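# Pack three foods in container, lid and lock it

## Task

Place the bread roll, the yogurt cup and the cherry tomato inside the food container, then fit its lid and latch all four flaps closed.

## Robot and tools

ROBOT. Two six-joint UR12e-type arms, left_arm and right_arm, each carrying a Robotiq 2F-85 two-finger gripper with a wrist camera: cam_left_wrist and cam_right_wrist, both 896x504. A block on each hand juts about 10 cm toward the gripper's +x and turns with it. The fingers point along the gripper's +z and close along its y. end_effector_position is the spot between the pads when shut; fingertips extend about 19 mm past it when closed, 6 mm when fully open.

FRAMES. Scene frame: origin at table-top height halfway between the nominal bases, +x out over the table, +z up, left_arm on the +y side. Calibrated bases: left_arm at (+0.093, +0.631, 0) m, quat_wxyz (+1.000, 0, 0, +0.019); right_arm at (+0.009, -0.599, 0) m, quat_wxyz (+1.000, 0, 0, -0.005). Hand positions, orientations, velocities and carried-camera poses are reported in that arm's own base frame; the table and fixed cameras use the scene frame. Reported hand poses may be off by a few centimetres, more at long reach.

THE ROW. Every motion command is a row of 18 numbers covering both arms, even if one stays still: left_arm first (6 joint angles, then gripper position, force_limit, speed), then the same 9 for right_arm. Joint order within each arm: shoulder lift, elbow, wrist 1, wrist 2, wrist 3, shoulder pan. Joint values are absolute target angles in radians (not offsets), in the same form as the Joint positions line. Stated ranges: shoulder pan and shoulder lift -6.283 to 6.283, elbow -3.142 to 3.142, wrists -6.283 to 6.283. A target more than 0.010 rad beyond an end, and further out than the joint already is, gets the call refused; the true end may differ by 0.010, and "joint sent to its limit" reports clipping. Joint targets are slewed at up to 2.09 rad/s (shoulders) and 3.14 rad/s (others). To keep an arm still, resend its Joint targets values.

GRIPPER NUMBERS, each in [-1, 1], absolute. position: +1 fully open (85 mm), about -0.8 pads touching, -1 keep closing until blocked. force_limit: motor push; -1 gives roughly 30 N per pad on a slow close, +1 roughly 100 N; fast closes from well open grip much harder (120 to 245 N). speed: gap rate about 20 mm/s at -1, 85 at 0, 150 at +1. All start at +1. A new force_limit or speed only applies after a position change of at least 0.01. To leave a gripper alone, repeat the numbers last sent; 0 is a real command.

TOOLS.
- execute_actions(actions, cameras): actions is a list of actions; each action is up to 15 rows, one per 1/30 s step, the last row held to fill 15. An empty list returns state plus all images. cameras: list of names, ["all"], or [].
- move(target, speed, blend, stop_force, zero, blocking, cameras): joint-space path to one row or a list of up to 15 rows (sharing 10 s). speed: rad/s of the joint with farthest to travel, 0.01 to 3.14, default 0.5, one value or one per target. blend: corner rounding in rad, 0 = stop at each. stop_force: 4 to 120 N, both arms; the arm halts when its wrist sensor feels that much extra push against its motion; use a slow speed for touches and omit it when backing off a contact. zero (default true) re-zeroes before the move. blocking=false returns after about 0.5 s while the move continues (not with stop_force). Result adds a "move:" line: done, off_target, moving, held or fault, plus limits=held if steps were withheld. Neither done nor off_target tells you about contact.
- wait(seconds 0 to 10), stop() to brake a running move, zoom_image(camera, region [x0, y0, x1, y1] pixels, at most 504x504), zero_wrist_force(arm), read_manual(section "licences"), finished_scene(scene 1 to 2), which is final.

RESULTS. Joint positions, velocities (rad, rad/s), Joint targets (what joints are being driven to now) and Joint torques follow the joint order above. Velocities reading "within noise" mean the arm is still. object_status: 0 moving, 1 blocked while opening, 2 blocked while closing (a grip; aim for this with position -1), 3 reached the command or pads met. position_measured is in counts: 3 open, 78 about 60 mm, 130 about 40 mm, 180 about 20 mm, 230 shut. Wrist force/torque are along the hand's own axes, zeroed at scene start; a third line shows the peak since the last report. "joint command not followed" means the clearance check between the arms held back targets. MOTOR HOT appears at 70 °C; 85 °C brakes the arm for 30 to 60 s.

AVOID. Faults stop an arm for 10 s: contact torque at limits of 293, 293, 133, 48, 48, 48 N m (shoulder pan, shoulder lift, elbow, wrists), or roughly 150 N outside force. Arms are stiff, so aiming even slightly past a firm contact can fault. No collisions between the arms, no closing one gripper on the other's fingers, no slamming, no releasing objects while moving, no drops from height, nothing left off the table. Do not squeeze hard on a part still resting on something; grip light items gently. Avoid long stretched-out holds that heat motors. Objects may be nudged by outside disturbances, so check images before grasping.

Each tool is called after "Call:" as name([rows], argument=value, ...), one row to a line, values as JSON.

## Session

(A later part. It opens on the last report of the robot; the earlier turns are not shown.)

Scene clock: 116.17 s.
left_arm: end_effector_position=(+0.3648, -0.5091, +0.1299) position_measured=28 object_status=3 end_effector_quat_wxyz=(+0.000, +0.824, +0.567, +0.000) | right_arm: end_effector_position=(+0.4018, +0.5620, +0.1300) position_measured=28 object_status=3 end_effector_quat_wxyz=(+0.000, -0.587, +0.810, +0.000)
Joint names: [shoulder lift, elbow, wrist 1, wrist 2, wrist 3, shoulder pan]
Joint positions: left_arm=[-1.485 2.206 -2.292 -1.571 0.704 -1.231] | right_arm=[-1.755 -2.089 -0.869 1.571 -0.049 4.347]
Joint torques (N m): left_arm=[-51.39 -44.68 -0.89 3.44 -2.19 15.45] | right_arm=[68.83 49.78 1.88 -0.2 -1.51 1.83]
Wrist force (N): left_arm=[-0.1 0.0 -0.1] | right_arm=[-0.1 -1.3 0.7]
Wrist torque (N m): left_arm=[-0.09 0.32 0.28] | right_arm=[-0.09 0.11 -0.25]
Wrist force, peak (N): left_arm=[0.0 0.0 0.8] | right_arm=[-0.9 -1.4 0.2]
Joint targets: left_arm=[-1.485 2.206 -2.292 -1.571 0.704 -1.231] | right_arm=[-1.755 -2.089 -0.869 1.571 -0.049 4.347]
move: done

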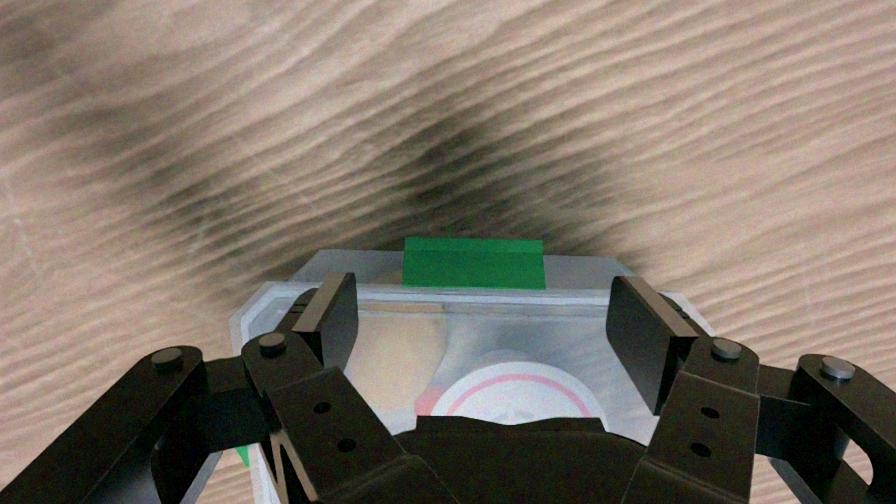

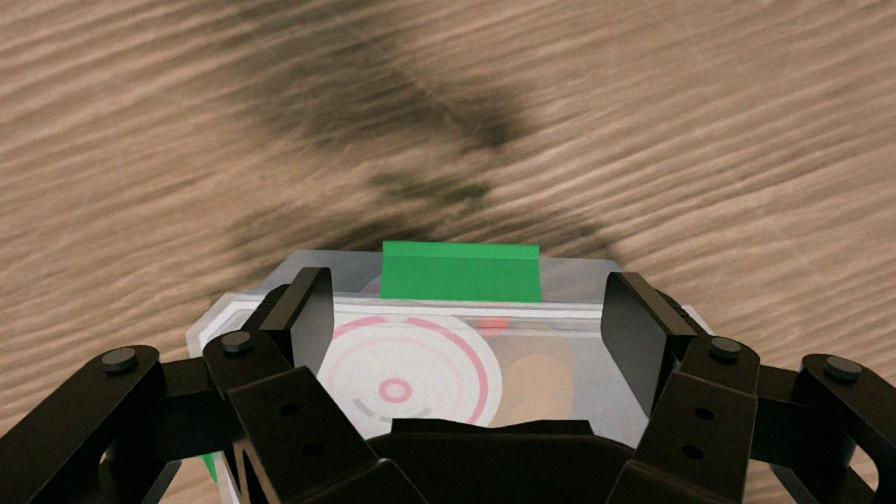

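Call:
move(target=[-1.45583,2.1725,-2.28747,-1.5708,0.66999,-1.26518,-1,-1,0,-1.80125,-2.0291,-0.88205,1.5708,-0.04718,4.34883,-1,-1,0], speed=0.15)

Call:
move(target=[-1.38915,2.2077,-2.38935,-1.5708,0.66999,-1.26518,-1,-1,0,-1.86046,-2.0613,-0.79064,1.5708,-0.04718,4.34883,-1,-1,0], speed=0.04, stop_force=30, cameras=["all"])

Scene clock: 117.73 s.
left_arm: end_effector_position=(+0.3530, -0.5399, +0.1300) position_measured=232 object_status=3 end_effector_quat_wxyz=(+0.000, +0.824, +0.567, +0.000) | right_arm: end_effector_position=(+0.4121, +0.5933, +0.1300) position_measured=232 object_status=3 end_effector_quat_wxyz=(+0.000, -0.587, +0.810, +0.000)
Joint names: [shoulder lift, elbow, wrist 1, wrist 2, wrist 3, shoulder pan]
Joint positions: left_arm=[-1.456 2.173 -2.287 -1.571 0.67 -1.265] | right_arm=[-1.801 -2.029 -0.882 1.571 -0.047 4.349]
Joint torques (N m): left_arm=[-32.42 -44.99 -0.37 1.84 -2.79 -12.78] | right_arm=[51.4 50.79 1.6 0.52 2.04 17.06]
Wrist force (N): left_arm=[0.3 -0.1 0.4] | right_arm=[-0.2 -0.6 0.7]
Wrist torque (N m): left_arm=[-0.08 0.26 0.30] | right_arm=[0.03 0.14 -0.37]
Wrist force, peak (N): left_arm=[-1.5 -0.7 0.1] | right_arm=[-1.3 -1.1 0.8]
Joint targets: left_arm=[-1.456 2.172 -2.287 -1.571 0.670 -1.265] | right_arm=[-1.801 -2.029 -0.882 1.571 -0.047 4.349]
move: done

Scene clock: 121.07 s.
left_arm: end_effector_position=(+0.3531, -0.5403, +0.0901) position_measured=232 object_status=3 end_effector_quat_wxyz=(+0.000, +0.824, +0.567, +0.000) | right_arm: end_effector_position=(+0.4123, +0.5939, +0.0955) position_measured=232 object_status=3 end_effector_quat_wxyz=(+0.000, -0.587, +0.810, +0.000)
Joint names: [shoulder lift, elbow, wrist 1, wrist 2, wrist 3, shoulder pan]
Joint positions: left_arm=[-1.4 2.202 -2.372 -1.571 0.67 -1.265] | right_arm=[-1.844 -2.052 -0.816 1.571 -0.047 4.349]
Joint torques (N m): left_arm=[-39.57 -29.63 2.7 -0.67 -2.94 -14.83] | right_arm=[44.46 23.27 -3.41 2.94 2.01 17.3]
Wrist force (N): left_arm=[5.6 2.7 -29.9] | right_arm=[1.4 -8.7 -43.7]
Wrist torque (N m): left_arm=[-0.17 0.47 0.30] | right_arm=[0.20 0.20 -0.39]
Wrist force, peak (N): left_arm=[13.5 -2.5 -57.8] | right_arm=[2.6 -8.4 -45.4]
Joint targets: left_arm=[-1.400 2.202 -2.372 -1.571 0.670 -1.265] | right_arm=[-1.844 -2.052 -0.816 1.571 -0.047 4.349]
move: contact (left_arm, right_arm); left_arm: the wrist 1 is farthest, 0.017 rad from its target; right_arm: the wrist 1 is farthest, 0.026 rad from its target

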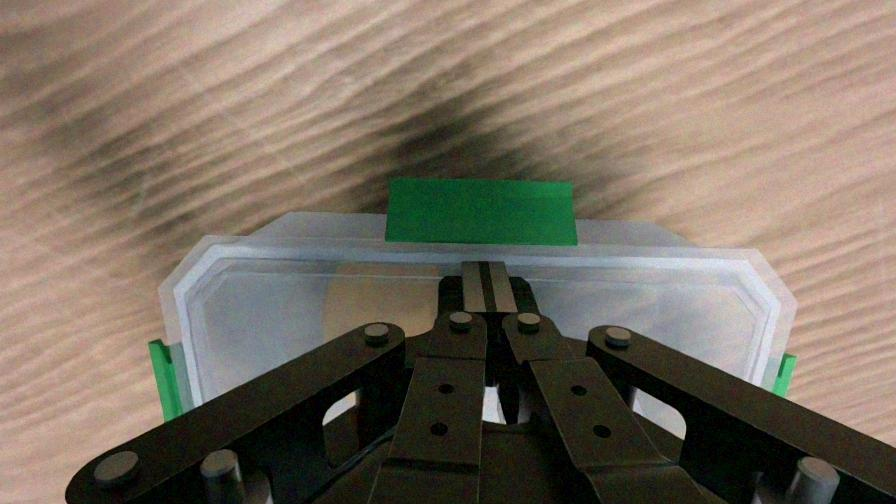

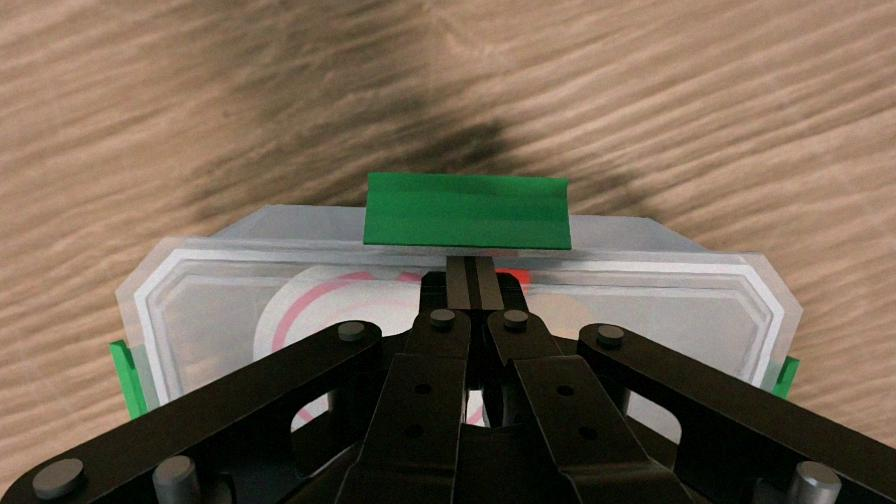

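Call:
zoom_image(camera="cam_right_wrist", region=[80, 150, 480, 420])

Call:
zoom_image(camera="cam_left_wrist", region=[440, 150, 840, 420])

Call:
zoom_image(camera="cam_right_wrist", region=[480, 150, 880, 420])

Call:
zoom_image(camera="cam_left_wrist", region=[100, 150, 500, 420])

Scaled by 1.260 from the camera's 896x504 image, which has a finer 1280x720 frame.

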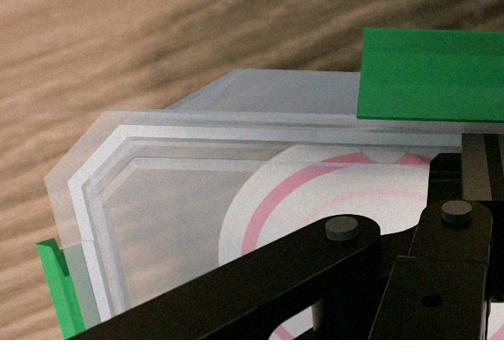

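Scaled by 1.260 from the camera's 896x504 image, which has a finer 1280x720 frame.

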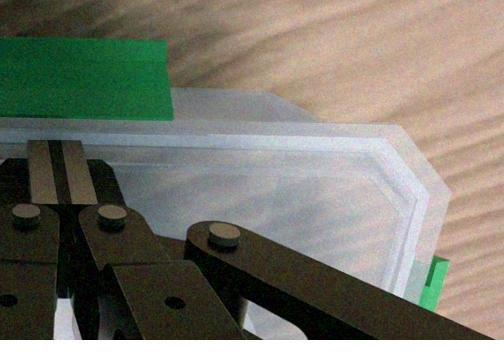

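Scaled by 1.260 from the camera's 896x504 image, which has a finer 1280x720 frame.

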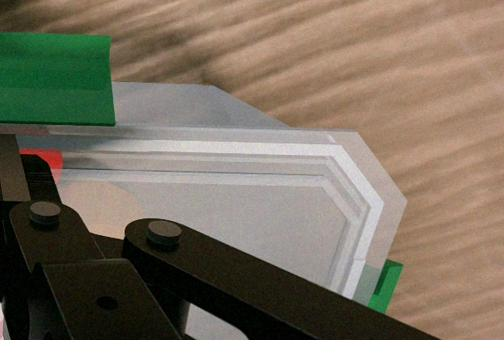

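Scaled by 1.260 from the camera's 896x504 image, which has a finer 1280x720 frame.

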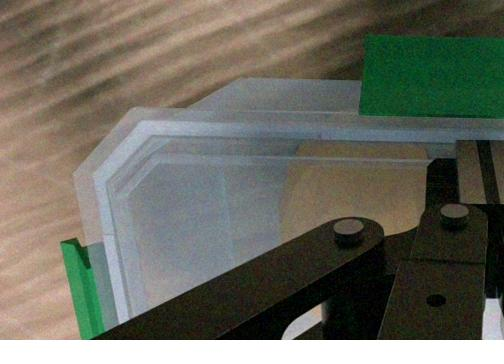

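Call:
move(target=[-1.400,2.202,-2.372,-1.5708,0.66999,-1.26518,-1,-1,0,-1.86046,-2.0613,-0.79064,1.5708,-0.04718,4.34883,-1,-1,0], speed=0.02, stop_force=35, cameras=["all"])

Scene clock: 123.10 s.
left_arm: end_effector_position=(+0.3530, -0.5400, +0.0897) position_measured=232 object_status=3 end_effector_quat_wxyz=(+0.000, +0.824, +0.567, +0.000) | right_arm: end_effector_position=(+0.4123, +0.5939, +0.0938) position_measured=232 object_status=3 end_effector_quat_wxyz=(+0.000, -0.587, +0.810, +0.000)
Joint names: [shoulder lift, elbow, wrist 1, wrist 2, wrist 3, shoulder pan]
Joint positions: left_arm=[-1.4 2.202 -2.372 -1.571 0.67 -1.265] | right_arm=[-1.846 -2.053 -0.813 1.571 -0.047 4.349]
Joint torques (N m): left_arm=[-9.21 -3.37 4.83 -2.24 -2.73 -14.59] | right_arm=[19.28 16.55 -2.88 2.9 2.02 16.21]
Wrist force (N): left_arm=[0.5 6.1 -43.2] | right_arm=[17.1 -6.0 -79.2]
Wrist torque (N m): left_arm=[-0.17 0.39 0.31] | right_arm=[0.19 0.58 -0.39]
Wrist force, peak (N): left_arm=[0.7 5.9 -43.2] | right_arm=[20.8 -5.6 -87.4]
Joint targets: left_arm=[-1.400 2.202 -2.372 -1.571 0.670 -1.265] | right_arm=[-1.846 -2.053 -0.813 1.571 -0.047 4.349]
move: contact (right_arm); right_arm: the wrist 1 is farthest, 0.022 rad from its target

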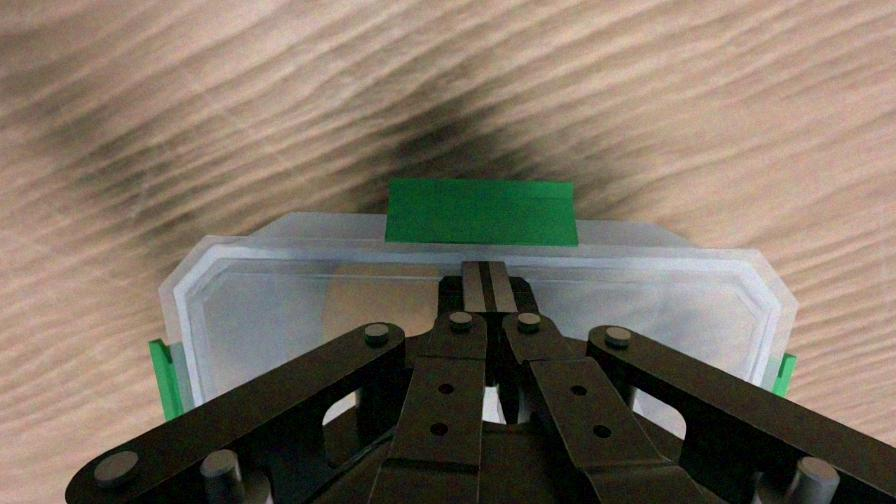

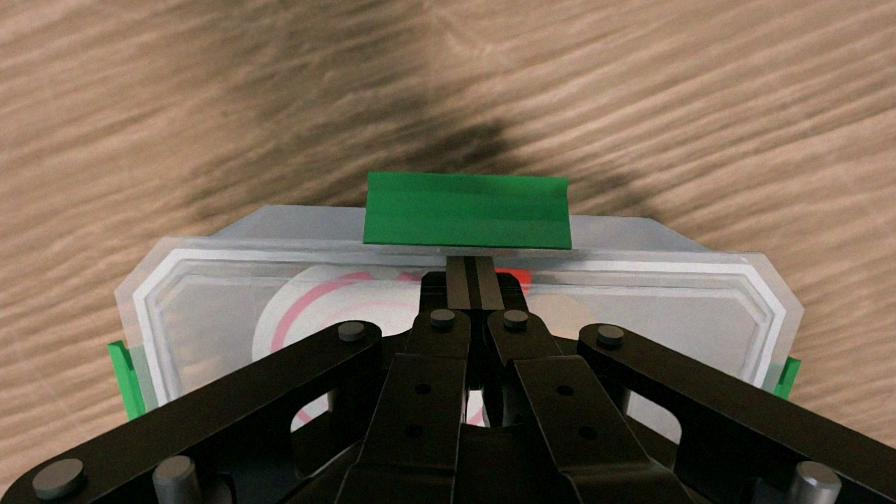

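Call:
move([
  [-1.45583,2.1725,-2.28747,-1.5708,0.66999,-1.26518,-1,-1,0,-1.80125,-2.0291,-0.88205,1.5708,-0.04718,4.34883,-1,-1,0],
  [-1.4852,2.2060,-2.2916,-1.5708,0.70437,-1.2308,-1,-1,0,-1.75507,-2.0885,-0.86883,1.5708,-0.04946,4.34655,-1,-1,0],
], speed=0.12)

Call:
move([
  [-1.4852,2.2060,-2.2916,-1.5708,0.70437,-1.2308,0.85,-0.4,0,-1.75507,-2.0885,-0.86883,1.5708,-0.04946,4.34655,0.85,-0.4,0],
  [-1.40862,2.2455,-2.40768,-1.5708,0.70437,-1.2308,0.85,-0.4,0,-1.82407,-2.1249,-0.76343,1.5708,-0.04946,4.34655,0.85,-0.4,0],
  [-1.40862,2.2455,-2.40768,-1.5708,0.70437,-1.2308,-1,-0.4,-1,-1.82407,-2.1249,-0.76343,1.5708,-0.04946,4.34655,-1,-0.4,-1],
], speed=0.1, cameras=["all"])

Scene clock: 125.63 s.
left_arm: end_effector_position=(+0.3648, -0.5092, +0.1300) position_measured=232 object_status=3 end_effector_quat_wxyz=(+0.000, +0.824, +0.567, +0.000) | right_arm: end_effector_position=(+0.4018, +0.5621, +0.1300) position_measured=232 object_status=3 end_effector_quat_wxyz=(+0.000, -0.587, +0.810, +0.000)
Joint names: [shoulder lift, elbow, wrist 1, wrist 2, wrist 3, shoulder pan]
Joint positions: left_arm=[-1.485 2.206 -2.292 -1.571 0.704 -1.231] | right_arm=[-1.755 -2.088 -0.869 1.571 -0.049 4.347]
Joint torques (N m): left_arm=[-51.43 -30.06 -7.65 -3.51 2.58 14.76] | right_arm=[71.66 30.01 7.52 -0.46 -2.1 -15.54]
Wrist force (N): left_arm=[0.2 0.1 0.1] | right_arm=[-0.7 -0.7 0.4]
Wrist torque (N m): left_arm=[-0.06 0.28 0.14] | right_arm=[0.00 0.20 -0.25]
Wrist force, peak (N): left_arm=[0.1 5.9 -43.6] | right_arm=[16.3 -5.8 -79.6]
Joint targets: left_arm=[-1.485 2.206 -2.292 -1.571 0.704 -1.231] | right_arm=[-1.755 -2.089 -0.869 1.571 -0.049 4.347]
move: done

Scene clock: 132.70 s.
left_arm: end_effector_position=(+0.3648, -0.5091, +0.0770) position_measured=230 object_status=3 end_effector_quat_wxyz=(+0.000, +0.824, +0.567, +0.000) | right_arm: end_effector_position=(+0.4018, +0.5620, +0.0770) position_measured=81 object_status=2 end_effector_quat_wxyz=(+0.000, -0.587, +0.810, +0.000)
Joint names: [shoulder lift, elbow, wrist 1, wrist 2, wrist 3, shoulder pan]
Joint positions: left_arm=[-1.409 2.246 -2.408 -1.571 0.704 -1.231] | right_arm=[-1.824 -2.125 -0.763 1.571 -0.049 4.347]
Joint torques (N m): left_arm=[-33 -27.19 -7.6 -3.46 3.09 -0.51] | right_arm=[52.7 27.96 1.54 -0.35 -2.45 1.12]
Wrist force (N): left_arm=[-0.1 -0.1 0.0] | right_arm=[-1.6 -0.5 -1.2]
Wrist torque (N m): left_arm=[-0.09 0.33 0.16] | right_arm=[0.16 0.17 -0.25]
Wrist force, peak (N): left_arm=[0.0 -0.4 0.8] | right_arm=[-1.7 -1.0 -2.0]
Joint targets: left_arm=[-1.409 2.246 -2.408 -1.571 0.704 -1.231] | right_arm=[-1.824 -2.125 -0.763 1.571 -0.049 4.347]
move: done

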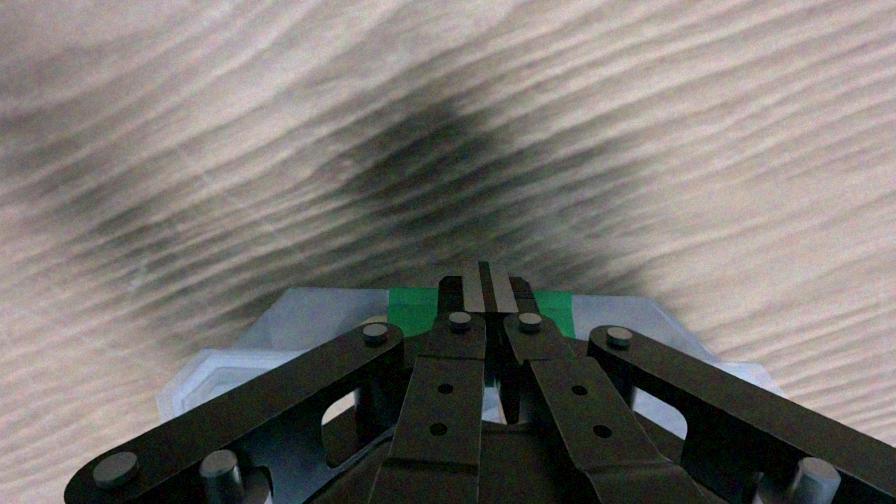

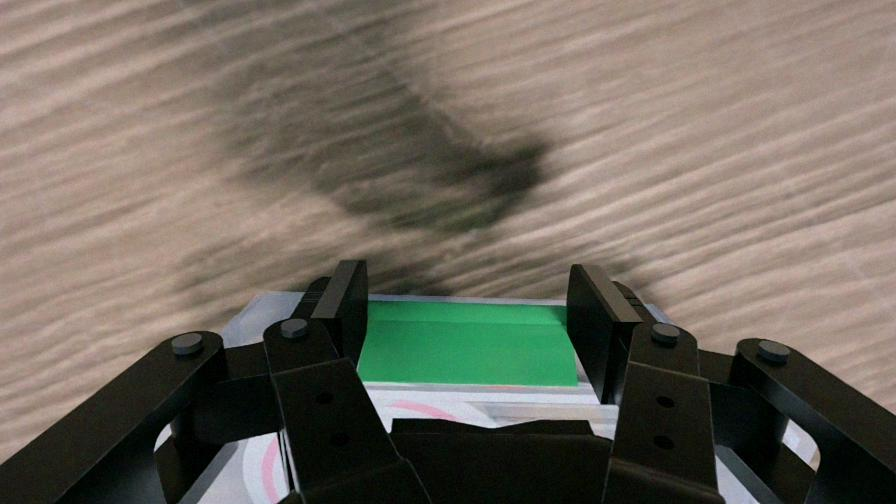

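Call:
move([
  [-1.40862,2.2455,-2.40768,-1.5708,0.70437,-1.2308,0.85,-0.4,0.5,-1.82407,-2.1249,-0.76343,1.5708,-0.04946,4.34655,-1,-0.4,-1],
  [-1.3976,2.2500,-2.4232,-1.5708,0.70437,-1.2308,0.85,-0.4,0.5,-1.82407,-2.1249,-0.76343,1.5708,-0.04946,4.34655,-1,-0.4,-1],
  [-1.3976,2.2500,-2.4232,-1.5708,0.70437,-1.2308,-1,-0.4,-1,-1.82407,-2.1249,-0.76343,1.5708,-0.04946,4.34655,-1,-0.4,-1],
], speed=0.1, cameras=["cam_left_wrist"])

Scene clock: 140.73 s.
left_arm: end_effector_position=(+0.3648, -0.5091, +0.0700) position_measured=230 object_status=3 end_effector_quat_wxyz=(+0.000, +0.824, +0.567, +0.000) | right_arm: end_effector_position=(+0.4018, +0.5620, +0.0770) position_measured=81 object_status=2 end_effector_quat_wxyz=(+0.000, -0.587, +0.810, +0.000)
Joint names: [shoulder lift, elbow, wrist 1, wrist 2, wrist 3, shoulder pan]
Joint positions: left_arm=[-1.398 2.25 -2.423 -1.571 0.704 -1.231] | right_arm=[-1.824 -2.125 -0.763 1.571 -0.049 4.347]
Joint torques (N m): left_arm=[-33.43 -31.83 -6.59 -0.58 2.67 -14.13] | right_arm=[51.37 28.62 3.57 -0.81 -2.16 14.17]
Wrist force (N): left_arm=[-0.2 -0.2 -0.1] | right_arm=[-0.4 -0.7 0.2]
Wrist torque (N m): left_arm=[-0.10 0.37 0.15] | right_arm=[0.09 0.17 -0.24]
Wrist force, peak (N): left_arm=[0.0 -1.5 -0.4] | right_arm=[-1.6 -0.8 -2.3]
Joint targets: left_arm=[-1.398 2.250 -2.423 -1.571 0.704 -1.231] | right_arm=[-1.824 -2.125 -0.763 1.571 -0.049 4.347]
move: done
Images, in order (width x height): cam_left_wrist 896x504.

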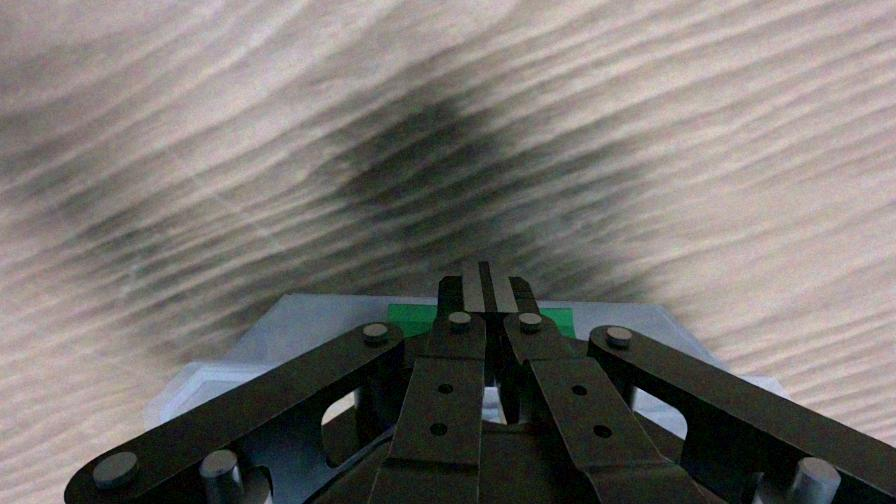

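Call:
move(target=[-1.3976,2.2500,-2.4232,-1.5708,0.70437,-1.2308,0.85,-0.4,0.5,-1.82407,-2.1249,-0.76343,1.5708,-0.04946,4.34655,-1,-0.4,-1], speed=0.1)

Call:
move(target=[-1.37843,2.2574,-2.44977,-1.5708,0.70437,-1.2308,0.85,-0.4,0.5,-1.82407,-2.1249,-0.76343,1.5708,-0.04946,4.34655,-1,-0.4,-1], speed=0.05, stop_force=8, cameras=["cam_left_wrist"])

Scene clock: 142.23 s.
left_arm: end_effector_position=(+0.3648, -0.5091, +0.0700) position_measured=22 object_status=0 end_effector_quat_wxyz=(+0.000, +0.824, +0.567, +0.000) | right_arm: end_effector_position=(+0.4018, +0.5620, +0.0770) position_measured=81 object_status=2 end_effector_quat_wxyz=(+0.000, -0.587, +0.810, +0.000)
Joint names: [shoulder lift, elbow, wrist 1, wrist 2, wrist 3, shoulder pan]
Joint positions: left_arm=[-1.398 2.25 -2.423 -1.571 0.704 -1.231] | right_arm=[-1.824 -2.125 -0.763 1.571 -0.049 4.347]
Joint torques (N m): left_arm=[-36.56 -35.67 -6.17 0.61 2.43 -13.31] | right_arm=[50.68 28.37 4.55 -0.77 -1.92 13.48]
Wrist force (N): left_arm=[-0.4 -0.2 -0.2] | right_arm=[-0.7 -0.3 -0.5]
Wrist torque (N m): left_arm=[-0.09 0.38 0.15] | right_arm=[0.16 0.23 -0.24]
Wrist force, peak (N): left_arm=[-0.3 -0.5 0.4] | right_arm=[-0.5 -1.2 0.5]
Joint targets: left_arm=[-1.398 2.250 -2.423 -1.571 0.704 -1.231] | right_arm=[-1.824 -2.125 -0.763 1.571 -0.049 4.347]
move: done

Scene clock: 143.63 s.
left_arm: end_effector_position=(+0.3648, -0.5091, +0.0580) position_measured=22 object_status=3 end_effector_quat_wxyz=(+0.000, +0.824, +0.567, +0.000) | right_arm: end_effector_position=(+0.4018, +0.5620, +0.0770) position_measured=81 object_status=2 end_effector_quat_wxyz=(+0.000, -0.587, +0.810, +0.000)
Joint names: [shoulder lift, elbow, wrist 1, wrist 2, wrist 3, shoulder pan]
Joint positions: left_arm=[-1.378 2.257 -2.45 -1.571 0.704 -1.231] | right_arm=[-1.824 -2.125 -0.763 1.571 -0.049 4.347]
Joint torques (N m): left_arm=[-32.13 -26.04 -7.52 1.57 2.8 -15.42] | right_arm=[49.63 27.73 6.11 -0.77 -1.84 13.13]
Wrist force (N): left_arm=[-0.1 -0.2 0.2] | right_arm=[-0.6 -0.5 -0.6]
Wrist torque (N m): left_arm=[-0.10 0.33 0.15] | right_arm=[0.13 0.23 -0.23]
Wrist force, peak (N): left_arm=[0.5 -0.2 0.6] | right_arm=[-1.0 -1.1 -0.6]
Joint targets: left_arm=[-1.378 2.257 -2.450 -1.571 0.704 -1.231] | right_arm=[-1.824 -2.125 -0.763 1.571 -0.049 4.347]
move: done
Images, in order (width x height): cam_left_wrist 896x504.

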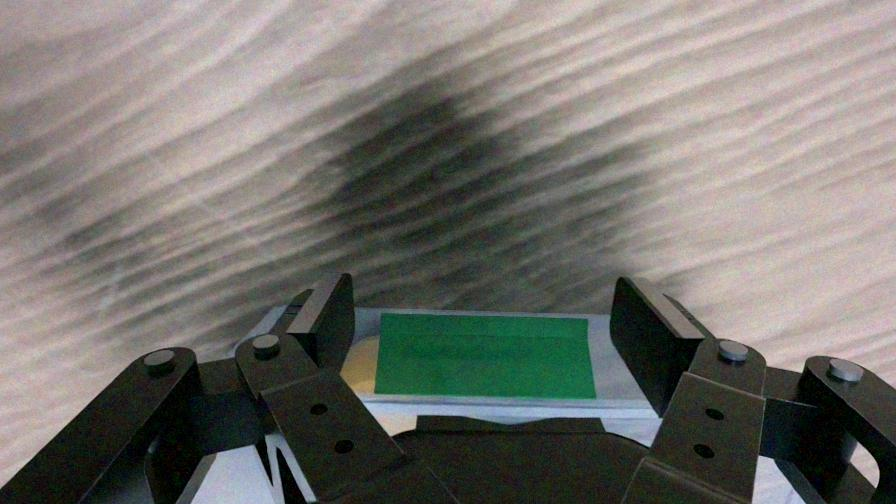

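Call:
move(target=[-1.37843,2.2574,-2.44977,-1.5708,0.70437,-1.2308,-1,-0.4,-1,-1.82407,-2.1249,-0.76343,1.5708,-0.04946,4.34655,-1,-0.4,-1], cameras=["cam_left_wrist"])

Scene clock: 145.20 s.
left_arm: end_effector_position=(+0.3648, -0.5091, +0.0580) position_measured=79 object_status=0 end_effector_quat_wxyz=(+0.000, +0.824, +0.567, +0.000) | right_arm: end_effector_position=(+0.4018, +0.5620, +0.0770) position_measured=81 object_status=2 end_effector_quat_wxyz=(+0.000, -0.587, +0.810, +0.000)
Joint names: [shoulder lift, elbow, wrist 1, wrist 2, wrist 3, shoulder pan]
Joint positions: left_arm=[-1.378 2.257 -2.45 -1.571 0.704 -1.231] | right_arm=[-1.824 -2.125 -0.763 1.571 -0.049 4.347]
Joint torques (N m): left_arm=[-32.27 -24.91 -6.67 3.13 2.92 -13.53] | right_arm=[50.39 27.64 6.76 -0.99 -2.13 12.07]
Wrist force (N): left_arm=[-1.1 -1.1 -1.6] | right_arm=[-1.4 -0.1 -0.7]
Wrist torque (N m): left_arm=[-0.11 0.27 0.18] | right_arm=[0.15 0.23 -0.25]
Wrist force, peak (N): left_arm=[-1.0 -1.5 -1.8] | right_arm=[-1.4 -0.7 -1.0]
Joint targets: left_arm=[-1.378 2.257 -2.450 -1.571 0.704 -1.231] | right_arm=[-1.824 -2.125 -0.763 1.571 -0.049 4.347]
move: done
Images, in order (width x height): cam_left_wrist 896x504.

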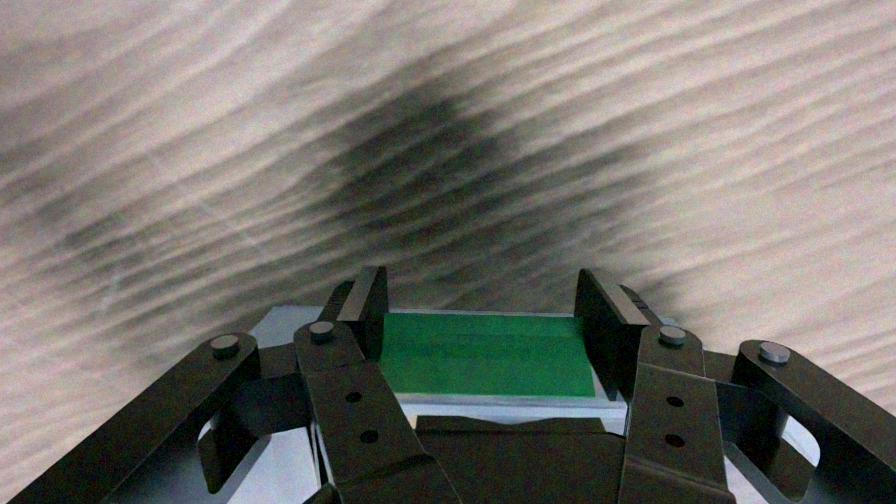

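Call:
move([
  [-1.45881,2.2212,-2.33319,-1.5708,0.70437,-1.2308,-1,-0.4,-1,-1.75507,-2.0885,-0.86883,1.5708,-0.04946,4.34655,-1,-0.4,-1],
  [-1.4948,2.2619,-2.3379,-1.5708,0.75671,-1.17846,-1,-0.4,-1,-1.81846,-2.00643,-0.88751,1.5708,-0.0478,4.34821,-1,-0.4,-1],
  [-1.52749,2.2975,-2.34081,-1.5708,0.81405,-1.12112,-1,-0.4,-1,-1.88036,-1.92124,-0.9108,1.5708,-0.04631,4.3497,-1,-0.4,-1],
  [-1.55652,2.3276,-2.34188,-1.5708,0.87684,-1.05833,-1,-0.4,-1,-1.94137,-1.8326,-0.93843,1.5708,-0.04488,4.35113,-1,-0.4,-1],
  [-1.58062,2.3521,-2.34228,-1.5708,0.94503,-0.99014,-1,-0.4,-1,-2.00251,-1.74022,-0.96967,1.5708,-0.04399,4.35202,-1,-0.4,-1],
], speed=0.12, blend=[0,0.01,0.01,0.01,0], cameras=["all"])

Scene clock: 150.93 s.
left_arm: end_effector_position=(+0.4328, -0.3423, +0.1110) position_measured=79 object_status=2 end_effector_quat_wxyz=(+0.000, +0.824, +0.567, +0.000) | right_arm: end_effector_position=(+0.4618, +0.7316, +0.1300) position_measured=81 object_status=2 end_effector_quat_wxyz=(+0.000, -0.587, +0.810, +0.000)
Joint names: [shoulder lift, elbow, wrist 1, wrist 2, wrist 3, shoulder pan]
Joint positions: left_arm=[-1.581 2.352 -2.342 -1.571 0.945 -0.99] | right_arm=[-2.002 -1.74 -0.97 1.571 -0.044 4.352]
Joint torques (N m): left_arm=[-43.41 -29.44 -7.75 -2.7 3 12.94] | right_arm=[72.81 54.04 1.89 -0.37 1.89 18.26]
Wrist force (N): left_arm=[0.7 0.0 0.7] | right_arm=[-0.5 -0.8 1.0]
Wrist torque (N m): left_arm=[-0.16 0.37 0.10] | right_arm=[-0.01 0.31 -0.38]
Wrist force, peak (N): left_arm=[2.3 -1.3 1.4] | right_arm=[1.3 -2.1 1.4]
Joint targets: left_arm=[-1.581 2.352 -2.342 -1.571 0.945 -0.990] | right_arm=[-2.003 -1.740 -0.970 1.571 -0.044 4.352]
move: done

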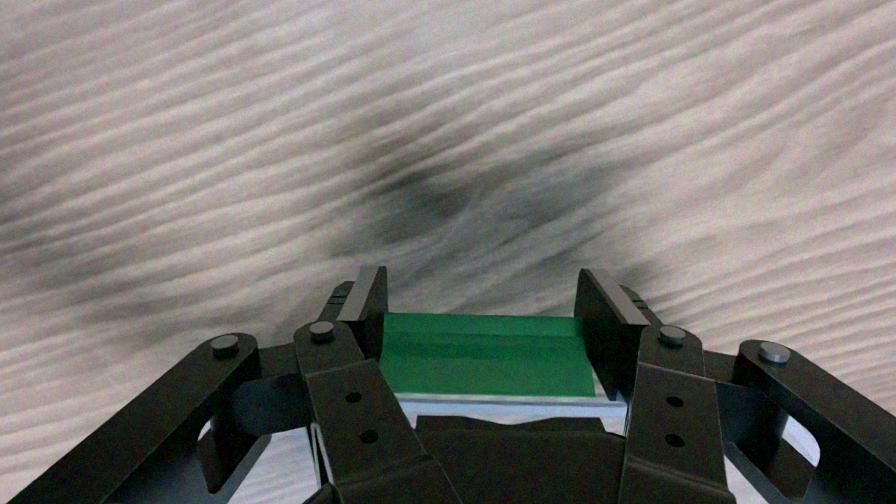

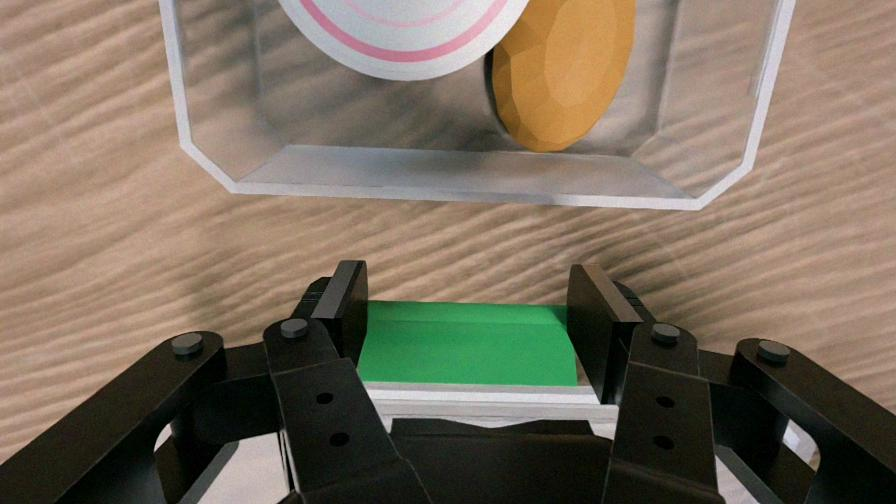

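Call:
move(target=[-1.40869,2.4169,-2.57901,-1.5708,0.94503,-0.99014,-1,-0.4,-1,-2.11638,-1.7966,-0.79942,1.5708,-0.04399,4.35202,-1,-0.4,-1], speed=0.07, stop_force=7)

Scene clock: 155.47 s.
left_arm: end_effector_position=(+0.4328, -0.3422, +0.0180) position_measured=79 object_status=2 end_effector_quat_wxyz=(+0.000, +0.824, +0.567, +0.000) | right_arm: end_effector_position=(+0.4618, +0.7317, +0.0221) position_measured=81 object_status=2 end_effector_quat_wxyz=(+0.000, -0.587, +0.810, +0.000)
Joint names: [shoulder lift, elbow, wrist 1, wrist 2, wrist 3, shoulder pan]
Joint positions: left_arm=[-1.409 2.417 -2.579 -1.571 0.945 -0.99] | right_arm=[-2.116 -1.797 -0.799 1.571 -0.044 4.352]
Joint torques (N m): left_arm=[-25.02 -20.73 -7.48 -3.62 1.28 10.71] | right_arm=[73.73 26.32 7.52 -0.28 0.32 18.02]
Wrist force (N): left_arm=[0.6 0.6 0.7] | right_arm=[-2.0 -0.6 -1.0]
Wrist torque (N m): left_arm=[-0.02 0.32 0.14] | right_arm=[-0.08 0.36 -0.38]
Wrist force, peak (N): left_arm=[5.0 -4.1 1.7] | right_arm=[3.7 -5.2 1.4]
Joint targets: left_arm=[-1.409 2.417 -2.579 -1.571 0.945 -0.990] | right_arm=[-2.116 -1.797 -0.799 1.571 -0.044 4.352]
move: done

Call:
move([
  [-1.40869,2.4169,-2.57901,-1.5708,0.94503,-0.99014,0.8,-0.4,-1,-2.11638,-1.7966,-0.79942,1.5708,-0.04399,4.35202,0.8,-0.4,-1],
  [-1.58062,2.3521,-2.34228,-1.5708,0.94503,-0.99014,0.8,-0.4,-1,-2.00251,-1.74022,-0.96967,1.5708,-0.04399,4.35202,0.8,-0.4,-1],
  [-1.58062,2.3521,-2.34228,-1.5708,0.94503,-0.99014,0.8,-0.4,-1,-1.63406,-1.97622,-1.10212,1.5708,-0.04946,4.34655,0.8,-0.4,-1],
], speed=[0.1,0.25,0.35], blend=[0,0.05,0], cameras=["all"])

Scene clock: 159.83 s.
left_arm: end_effector_position=(+0.4328, -0.3422, +0.1110) position_measured=28 object_status=3 end_effector_quat_wxyz=(+0.000, +0.824, +0.567, +0.000) | right_arm: end_effector_position=(+0.4018, +0.5621, +0.2500) position_measured=28 object_status=3 end_effector_quat_wxyz=(+0.000, -0.587, +0.810, +0.000)
Joint names: [shoulder lift, elbow, wrist 1, wrist 2, wrist 3, shoulder pan]
Joint positions: left_arm=[-1.581 2.352 -2.342 -1.571 0.945 -0.99] | right_arm=[-1.634 -1.976 -1.102 1.571 -0.049 4.347]
Joint torques (N m): left_arm=[-42.07 -42.65 0 -2.16 -0.92 6.56] | right_arm=[69.88 37.27 1.52 -0.72 -2.28 -12.11]
Wrist force (N): left_arm=[0.1 -0.2 0.1] | right_arm=[-0.8 -0.2 0.5]
Wrist torque (N m): left_arm=[-0.12 0.33 0.14] | right_arm=[0.15 0.21 -0.21]
Wrist force, peak (N): left_arm=[0.2 -0.5 1.9] | right_arm=[-2.3 -0.6 -2.0]
Joint targets: left_arm=[-1.581 2.352 -2.342 -1.571 0.945 -0.990] | right_arm=[-1.634 -1.976 -1.102 1.571 -0.049 4.347]
move: done

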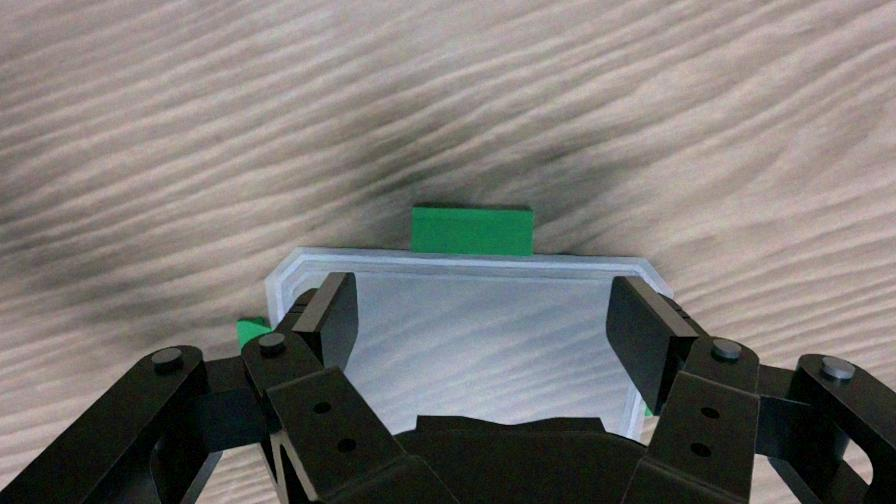

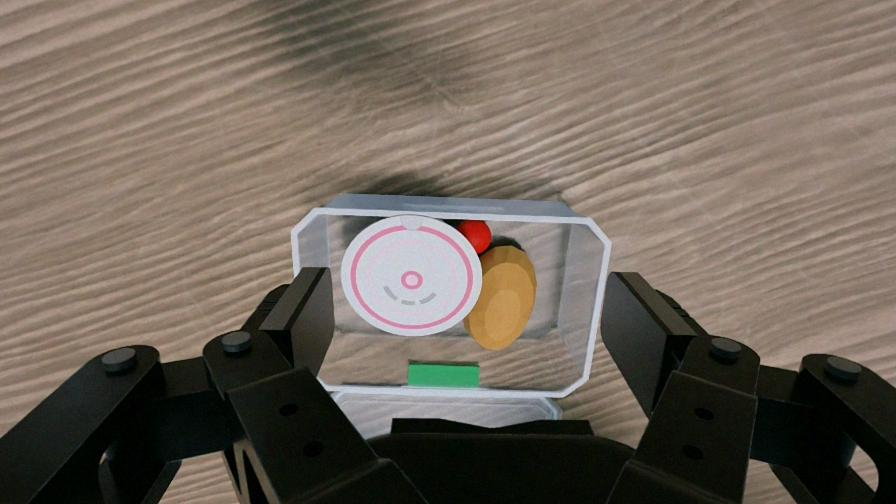

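Call:
move(target=[-1.58062,2.3521,-2.34228,-1.5708,0.94503,-0.99014,0.8,-0.4,-1,-1.87605,-1.94966,-0.88669,1.5708,-0.07821,4.3178,-1,-0.4,0], speed=0.25)

Call:
move(target=[-1.58062,2.3521,-2.34228,-1.5708,0.94503,-0.99014,0.8,-0.4,-1,-1.92744,-1.97703,-0.80793,1.5708,-0.07821,4.3178,-1,-0.4,0], speed=0.03, stop_force=7, cameras=["cam_right_wrist"])

Scene clock: 161.70 s.
left_arm: end_effector_position=(+0.4328, -0.3422, +0.1110) position_measured=28 object_status=3 end_effector_quat_wxyz=(+0.000, +0.824, +0.567, +0.000) | right_arm: end_effector_position=(+0.4479, +0.6226, +0.1200) position_measured=232 object_status=3 end_effector_quat_wxyz=(+0.000, -0.587, +0.810, +0.000)
Joint names: [shoulder lift, elbow, wrist 1, wrist 2, wrist 3, shoulder pan]
Joint positions: left_arm=[-1.581 2.352 -2.342 -1.571 0.945 -0.99] | right_arm=[-1.876 -1.95 -0.887 1.571 -0.078 4.318]
Joint torques (N m): left_arm=[-41.98 -43.85 -0.02 -1.57 -1.02 6.7] | right_arm=[63.25 50 7.02 -0.76 -2.08 -12.76]
Wrist force (N): left_arm=[0.1 0.0 0.1] | right_arm=[-0.9 -0.3 0.2]
Wrist torque (N m): left_arm=[-0.08 0.35 0.14] | right_arm=[0.16 0.20 -0.29]
Wrist force, peak (N): left_arm=[0.1 -0.1 0.9] | right_arm=[-1.6 -0.6 2.0]
Joint targets: left_arm=[-1.581 2.352 -2.342 -1.571 0.945 -0.990] | right_arm=[-1.876 -1.950 -0.887 1.571 -0.078 4.318]
move: done

Scene clock: 165.10 s.
left_arm: end_effector_position=(+0.4328, -0.3422, +0.1110) position_measured=28 object_status=3 end_effector_quat_wxyz=(+0.000, +0.824, +0.567, +0.000) | right_arm: end_effector_position=(+0.4480, +0.6228, +0.0838) position_measured=232 object_status=3 end_effector_quat_wxyz=(+0.000, -0.587, +0.810, +0.000)
Joint names: [shoulder lift, elbow, wrist 1, wrist 2, wrist 3, shoulder pan]
Joint positions: left_arm=[-1.581 2.352 -2.342 -1.571 0.945 -0.99] | right_arm=[-1.918 -1.972 -0.822 1.571 -0.078 4.318]
Joint torques (N m): left_arm=[-39.41 -43.19 0.02 -0.73 -0.75 4.39] | right_arm=[76.63 44.56 1.09 -0.38 -1.81 -11.83]
Wrist force (N): left_arm=[-0.1 0.1 0.4] | right_arm=[-1.6 0.5 -6.7]
Wrist torque (N m): left_arm=[-0.07 0.37 0.14] | right_arm=[0.21 0.30 -0.23]
Wrist force, peak (N): left_arm=[0.6 -0.2 0.6] | right_arm=[2.9 0.9 -19.8]
Joint targets: left_arm=[-1.581 2.352 -2.342 -1.571 0.945 -0.990] | right_arm=[-1.918 -1.972 -0.822 1.571 -0.078 4.318]
move: contact (right_arm); right_arm: the wrist 1 is farthest, 0.014 rad from its target
Images, in order (width x height): cam_right_wrist 896x504.

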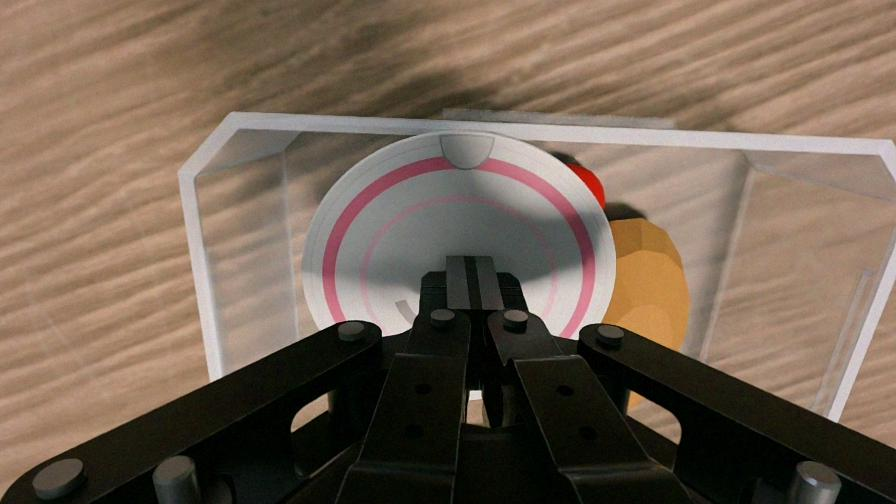

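Call:
move(target=[-1.58062,2.3521,-2.34228,-1.5708,0.94503,-0.99014,0.8,-0.4,-1,-1.94186,-1.9407,-0.82984,1.5708,-0.07733,4.31868,-1,-0.4,0], speed=0.03, stop_force=25, cameras=["cam_right_wrist"])

Scene clock: 167.20 s.
left_arm: end_effector_position=(+0.4328, -0.3422, +0.1110) position_measured=28 object_status=3 end_effector_quat_wxyz=(+0.000, +0.824, +0.567, +0.000) | right_arm: end_effector_position=(+0.4538, +0.6385, +0.0820) position_measured=232 object_status=3 end_effector_quat_wxyz=(+0.000, -0.587, +0.810, +0.000)
Joint names: [shoulder lift, elbow, wrist 1, wrist 2, wrist 3, shoulder pan]
Joint positions: left_arm=[-1.581 2.352 -2.342 -1.571 0.945 -0.99] | right_arm=[-1.942 -1.941 -0.83 1.571 -0.077 4.319]
Joint torques (N m): left_arm=[-41.17 -43.63 -0.43 0.26 -0.91 -1.07] | right_arm=[60.55 48.99 1.16 -0.23 2.39 19.81]
Wrist force (N): left_arm=[-0.2 0.0 0.2] | right_arm=[-0.6 -0.6 -0.4]
Wrist torque (N m): left_arm=[-0.08 0.39 0.14] | right_arm=[0.11 0.18 -0.36]
Wrist force, peak (N): left_arm=[0.4 -0.4 0.6] | right_arm=[-0.7 0.0 -8.6]
Joint targets: left_arm=[-1.581 2.352 -2.342 -1.571 0.945 -0.990] | right_arm=[-1.942 -1.941 -0.830 1.571 -0.077 4.319]
move: done
Images, in order (width x height): cam_right_wrist 896x504.

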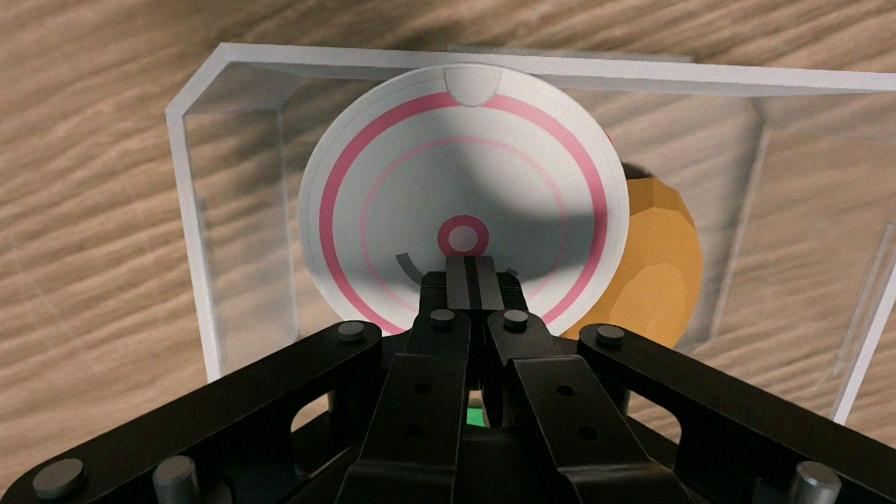

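Call:
move([
  [-1.58062,2.3521,-2.34228,-1.5708,0.94503,-0.99014,0.8,-0.4,-1,-1.87605,-1.94966,-0.88669,1.5708,-0.07821,4.3178,-1,-0.4,0],
  [-1.58062,2.3521,-2.34228,-1.5708,0.94503,-0.99014,0.8,-0.4,-1,-1.63406,-1.97622,-1.10212,1.5708,-0.04946,4.34655,-1,-0.4,0],
], speed=0.25, blend=[0.03,0], cameras=["cam_right_wrist"])

Call:
zoom_image(camera="cam_right_wrist", region=[280, 180, 630, 410])

Scene clock: 169.40 s.
left_arm: end_effector_position=(+0.4328, -0.3422, +0.1110) position_measured=28 object_status=3 end_effector_quat_wxyz=(+0.000, +0.824, +0.567, +0.000) | right_arm: end_effector_position=(+0.4018, +0.5620, +0.2500) position_measured=232 object_status=3 end_effector_quat_wxyz=(+0.000, -0.587, +0.810, +0.000)
Joint names: [shoulder lift, elbow, wrist 1, wrist 2, wrist 3, shoulder pan]
Joint positions: left_arm=[-1.581 2.352 -2.342 -1.571 0.945 -0.99] | right_arm=[-1.634 -1.976 -1.102 1.571 -0.049 4.347]
Joint torques (N m): left_arm=[-37.82 -43.67 -0.06 0.67 -1.18 0.37] | right_arm=[65.86 37.02 1.74 -0.77 2.17 19.22]
Wrist force (N): left_arm=[0.2 0.2 0.3] | right_arm=[-0.9 -0.8 0.1]
Wrist torque (N m): left_arm=[-0.05 0.33 0.14] | right_arm=[0.06 0.22 -0.33]
Wrist force, peak (N): left_arm=[0.4 -0.2 0.7] | right_arm=[-1.4 -0.8 2.2]
Joint targets: left_arm=[-1.581 2.352 -2.342 -1.571 0.945 -0.990] | right_arm=[-1.634 -1.976 -1.102 1.571 -0.049 4.347]
move: done
Images, in order (width x height): cam_right_wrist 896x504.

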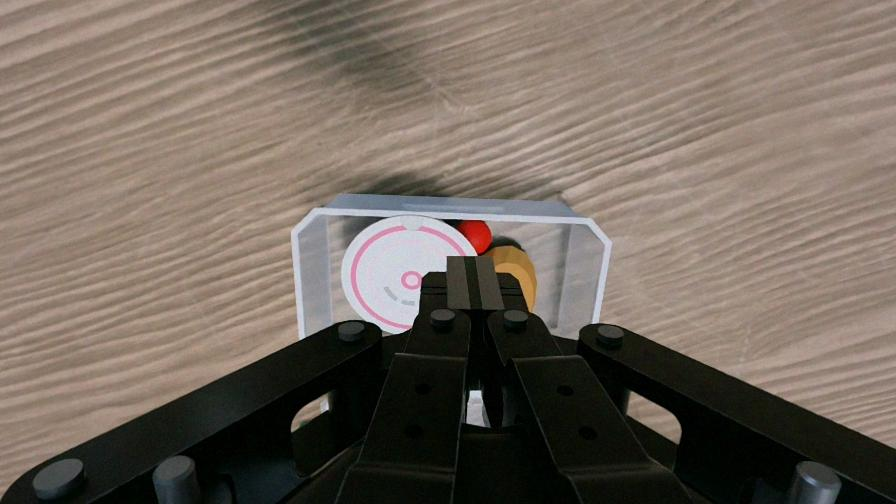

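Scaled by 1.440 from the camera's 896x504 image, which has a finer 1280x720 frame.

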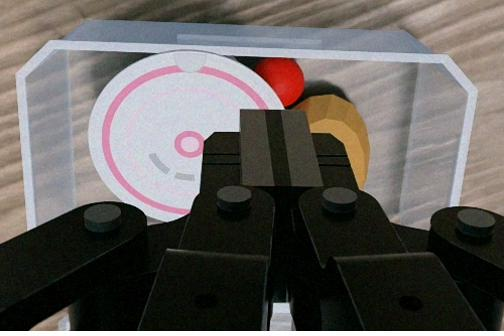

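Call:
move([
  [-1.58062,2.3521,-2.34228,-1.5708,0.94503,-0.99014,0.8,-0.4,-1,-1.76714,-2.0963,-0.84896,1.5708,-0.08332,4.31269,-1,-0.4,0],
  [-1.58062,2.3521,-2.34228,-1.5708,0.94503,-0.99014,0.8,-0.4,-1,-1.80668,-2.1174,-0.78832,1.5708,-0.08332,4.31269,-1,-0.4,0],
], speed=0.2)

Call:
move(target=[-1.58062,2.3521,-2.34228,-1.5708,0.94503,-0.99014,0.8,-0.4,-1,-1.85434,-2.0515,-0.80656,1.5708,-0.08073,4.31528,-1,-0.4,0], speed=0.03, stop_force=8, cameras=["cam_right_wrist"])

Scene clock: 173.07 s.
left_arm: end_effector_position=(+0.4328, -0.3422, +0.1110) position_measured=28 object_status=3 end_effector_quat_wxyz=(+0.000, +0.824, +0.567, +0.000) | right_arm: end_effector_position=(+0.4205, +0.5479, +0.0896) position_measured=232 object_status=3 end_effector_quat_wxyz=(+0.000, -0.587, +0.810, +0.000)
Joint names: [shoulder lift, elbow, wrist 1, wrist 2, wrist 3, shoulder pan]
Joint positions: left_arm=[-1.581 2.352 -2.342 -1.571 0.945 -0.99] | right_arm=[-1.807 -2.117 -0.788 1.571 -0.083 4.313]
Joint torques (N m): left_arm=[-42.46 -43.04 -0.27 1.62 -1.02 -3.15] | right_arm=[51.39 27 7.1 -0.62 -2.36 -12.44]
Wrist force (N): left_arm=[0.1 -0.4 0.4] | right_arm=[-0.6 -0.3 1.0]
Wrist torque (N m): left_arm=[-0.14 0.33 0.14] | right_arm=[0.09 0.21 -0.25]
Wrist force, peak (N): left_arm=[0.2 0.0 0.8] | right_arm=[-0.8 -0.8 1.9]
Joint targets: left_arm=[-1.581 2.352 -2.342 -1.571 0.945 -0.990] | right_arm=[-1.807 -2.117 -0.788 1.571 -0.083 4.313]
move: done

Scene clock: 176.13 s.
left_arm: end_effector_position=(+0.4328, -0.3422, +0.1110) position_measured=28 object_status=3 end_effector_quat_wxyz=(+0.000, +0.824, +0.567, +0.000) | right_arm: end_effector_position=(+0.4328, +0.5817, +0.0895) position_measured=232 object_status=3 end_effector_quat_wxyz=(+0.000, -0.587, +0.810, +0.000)
Joint names: [shoulder lift, elbow, wrist 1, wrist 2, wrist 3, shoulder pan]
Joint positions: left_arm=[-1.581 2.352 -2.342 -1.571 0.945 -0.99] | right_arm=[-1.854 -2.052 -0.807 1.571 -0.081 4.315]
Joint torques (N m): left_arm=[-42.08 -42.17 -0.16 2.73 -0.74 -7.36] | right_arm=[55.29 48.36 1.48 -0.7 2.24 18.92]
Wrist force (N): left_arm=[0.3 -0.1 0.5] | right_arm=[-1.0 -0.8 0.3]
Wrist torque (N m): left_arm=[-0.11 0.30 0.14] | right_arm=[0.04 0.29 -0.40]
Wrist force, peak (N): left_arm=[0.4 -0.3 0.8] | right_arm=[-1.0 -0.4 0.9]
Joint targets: left_arm=[-1.581 2.352 -2.342 -1.571 0.945 -0.990] | right_arm=[-1.854 -2.051 -0.807 1.571 -0.081 4.315]
move: done
Images, in order (width x height): cam_right_wrist 896x504.

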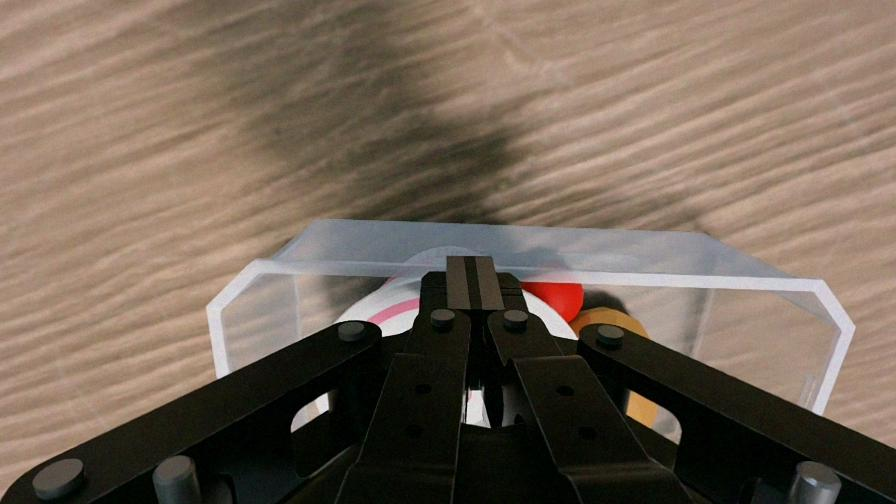

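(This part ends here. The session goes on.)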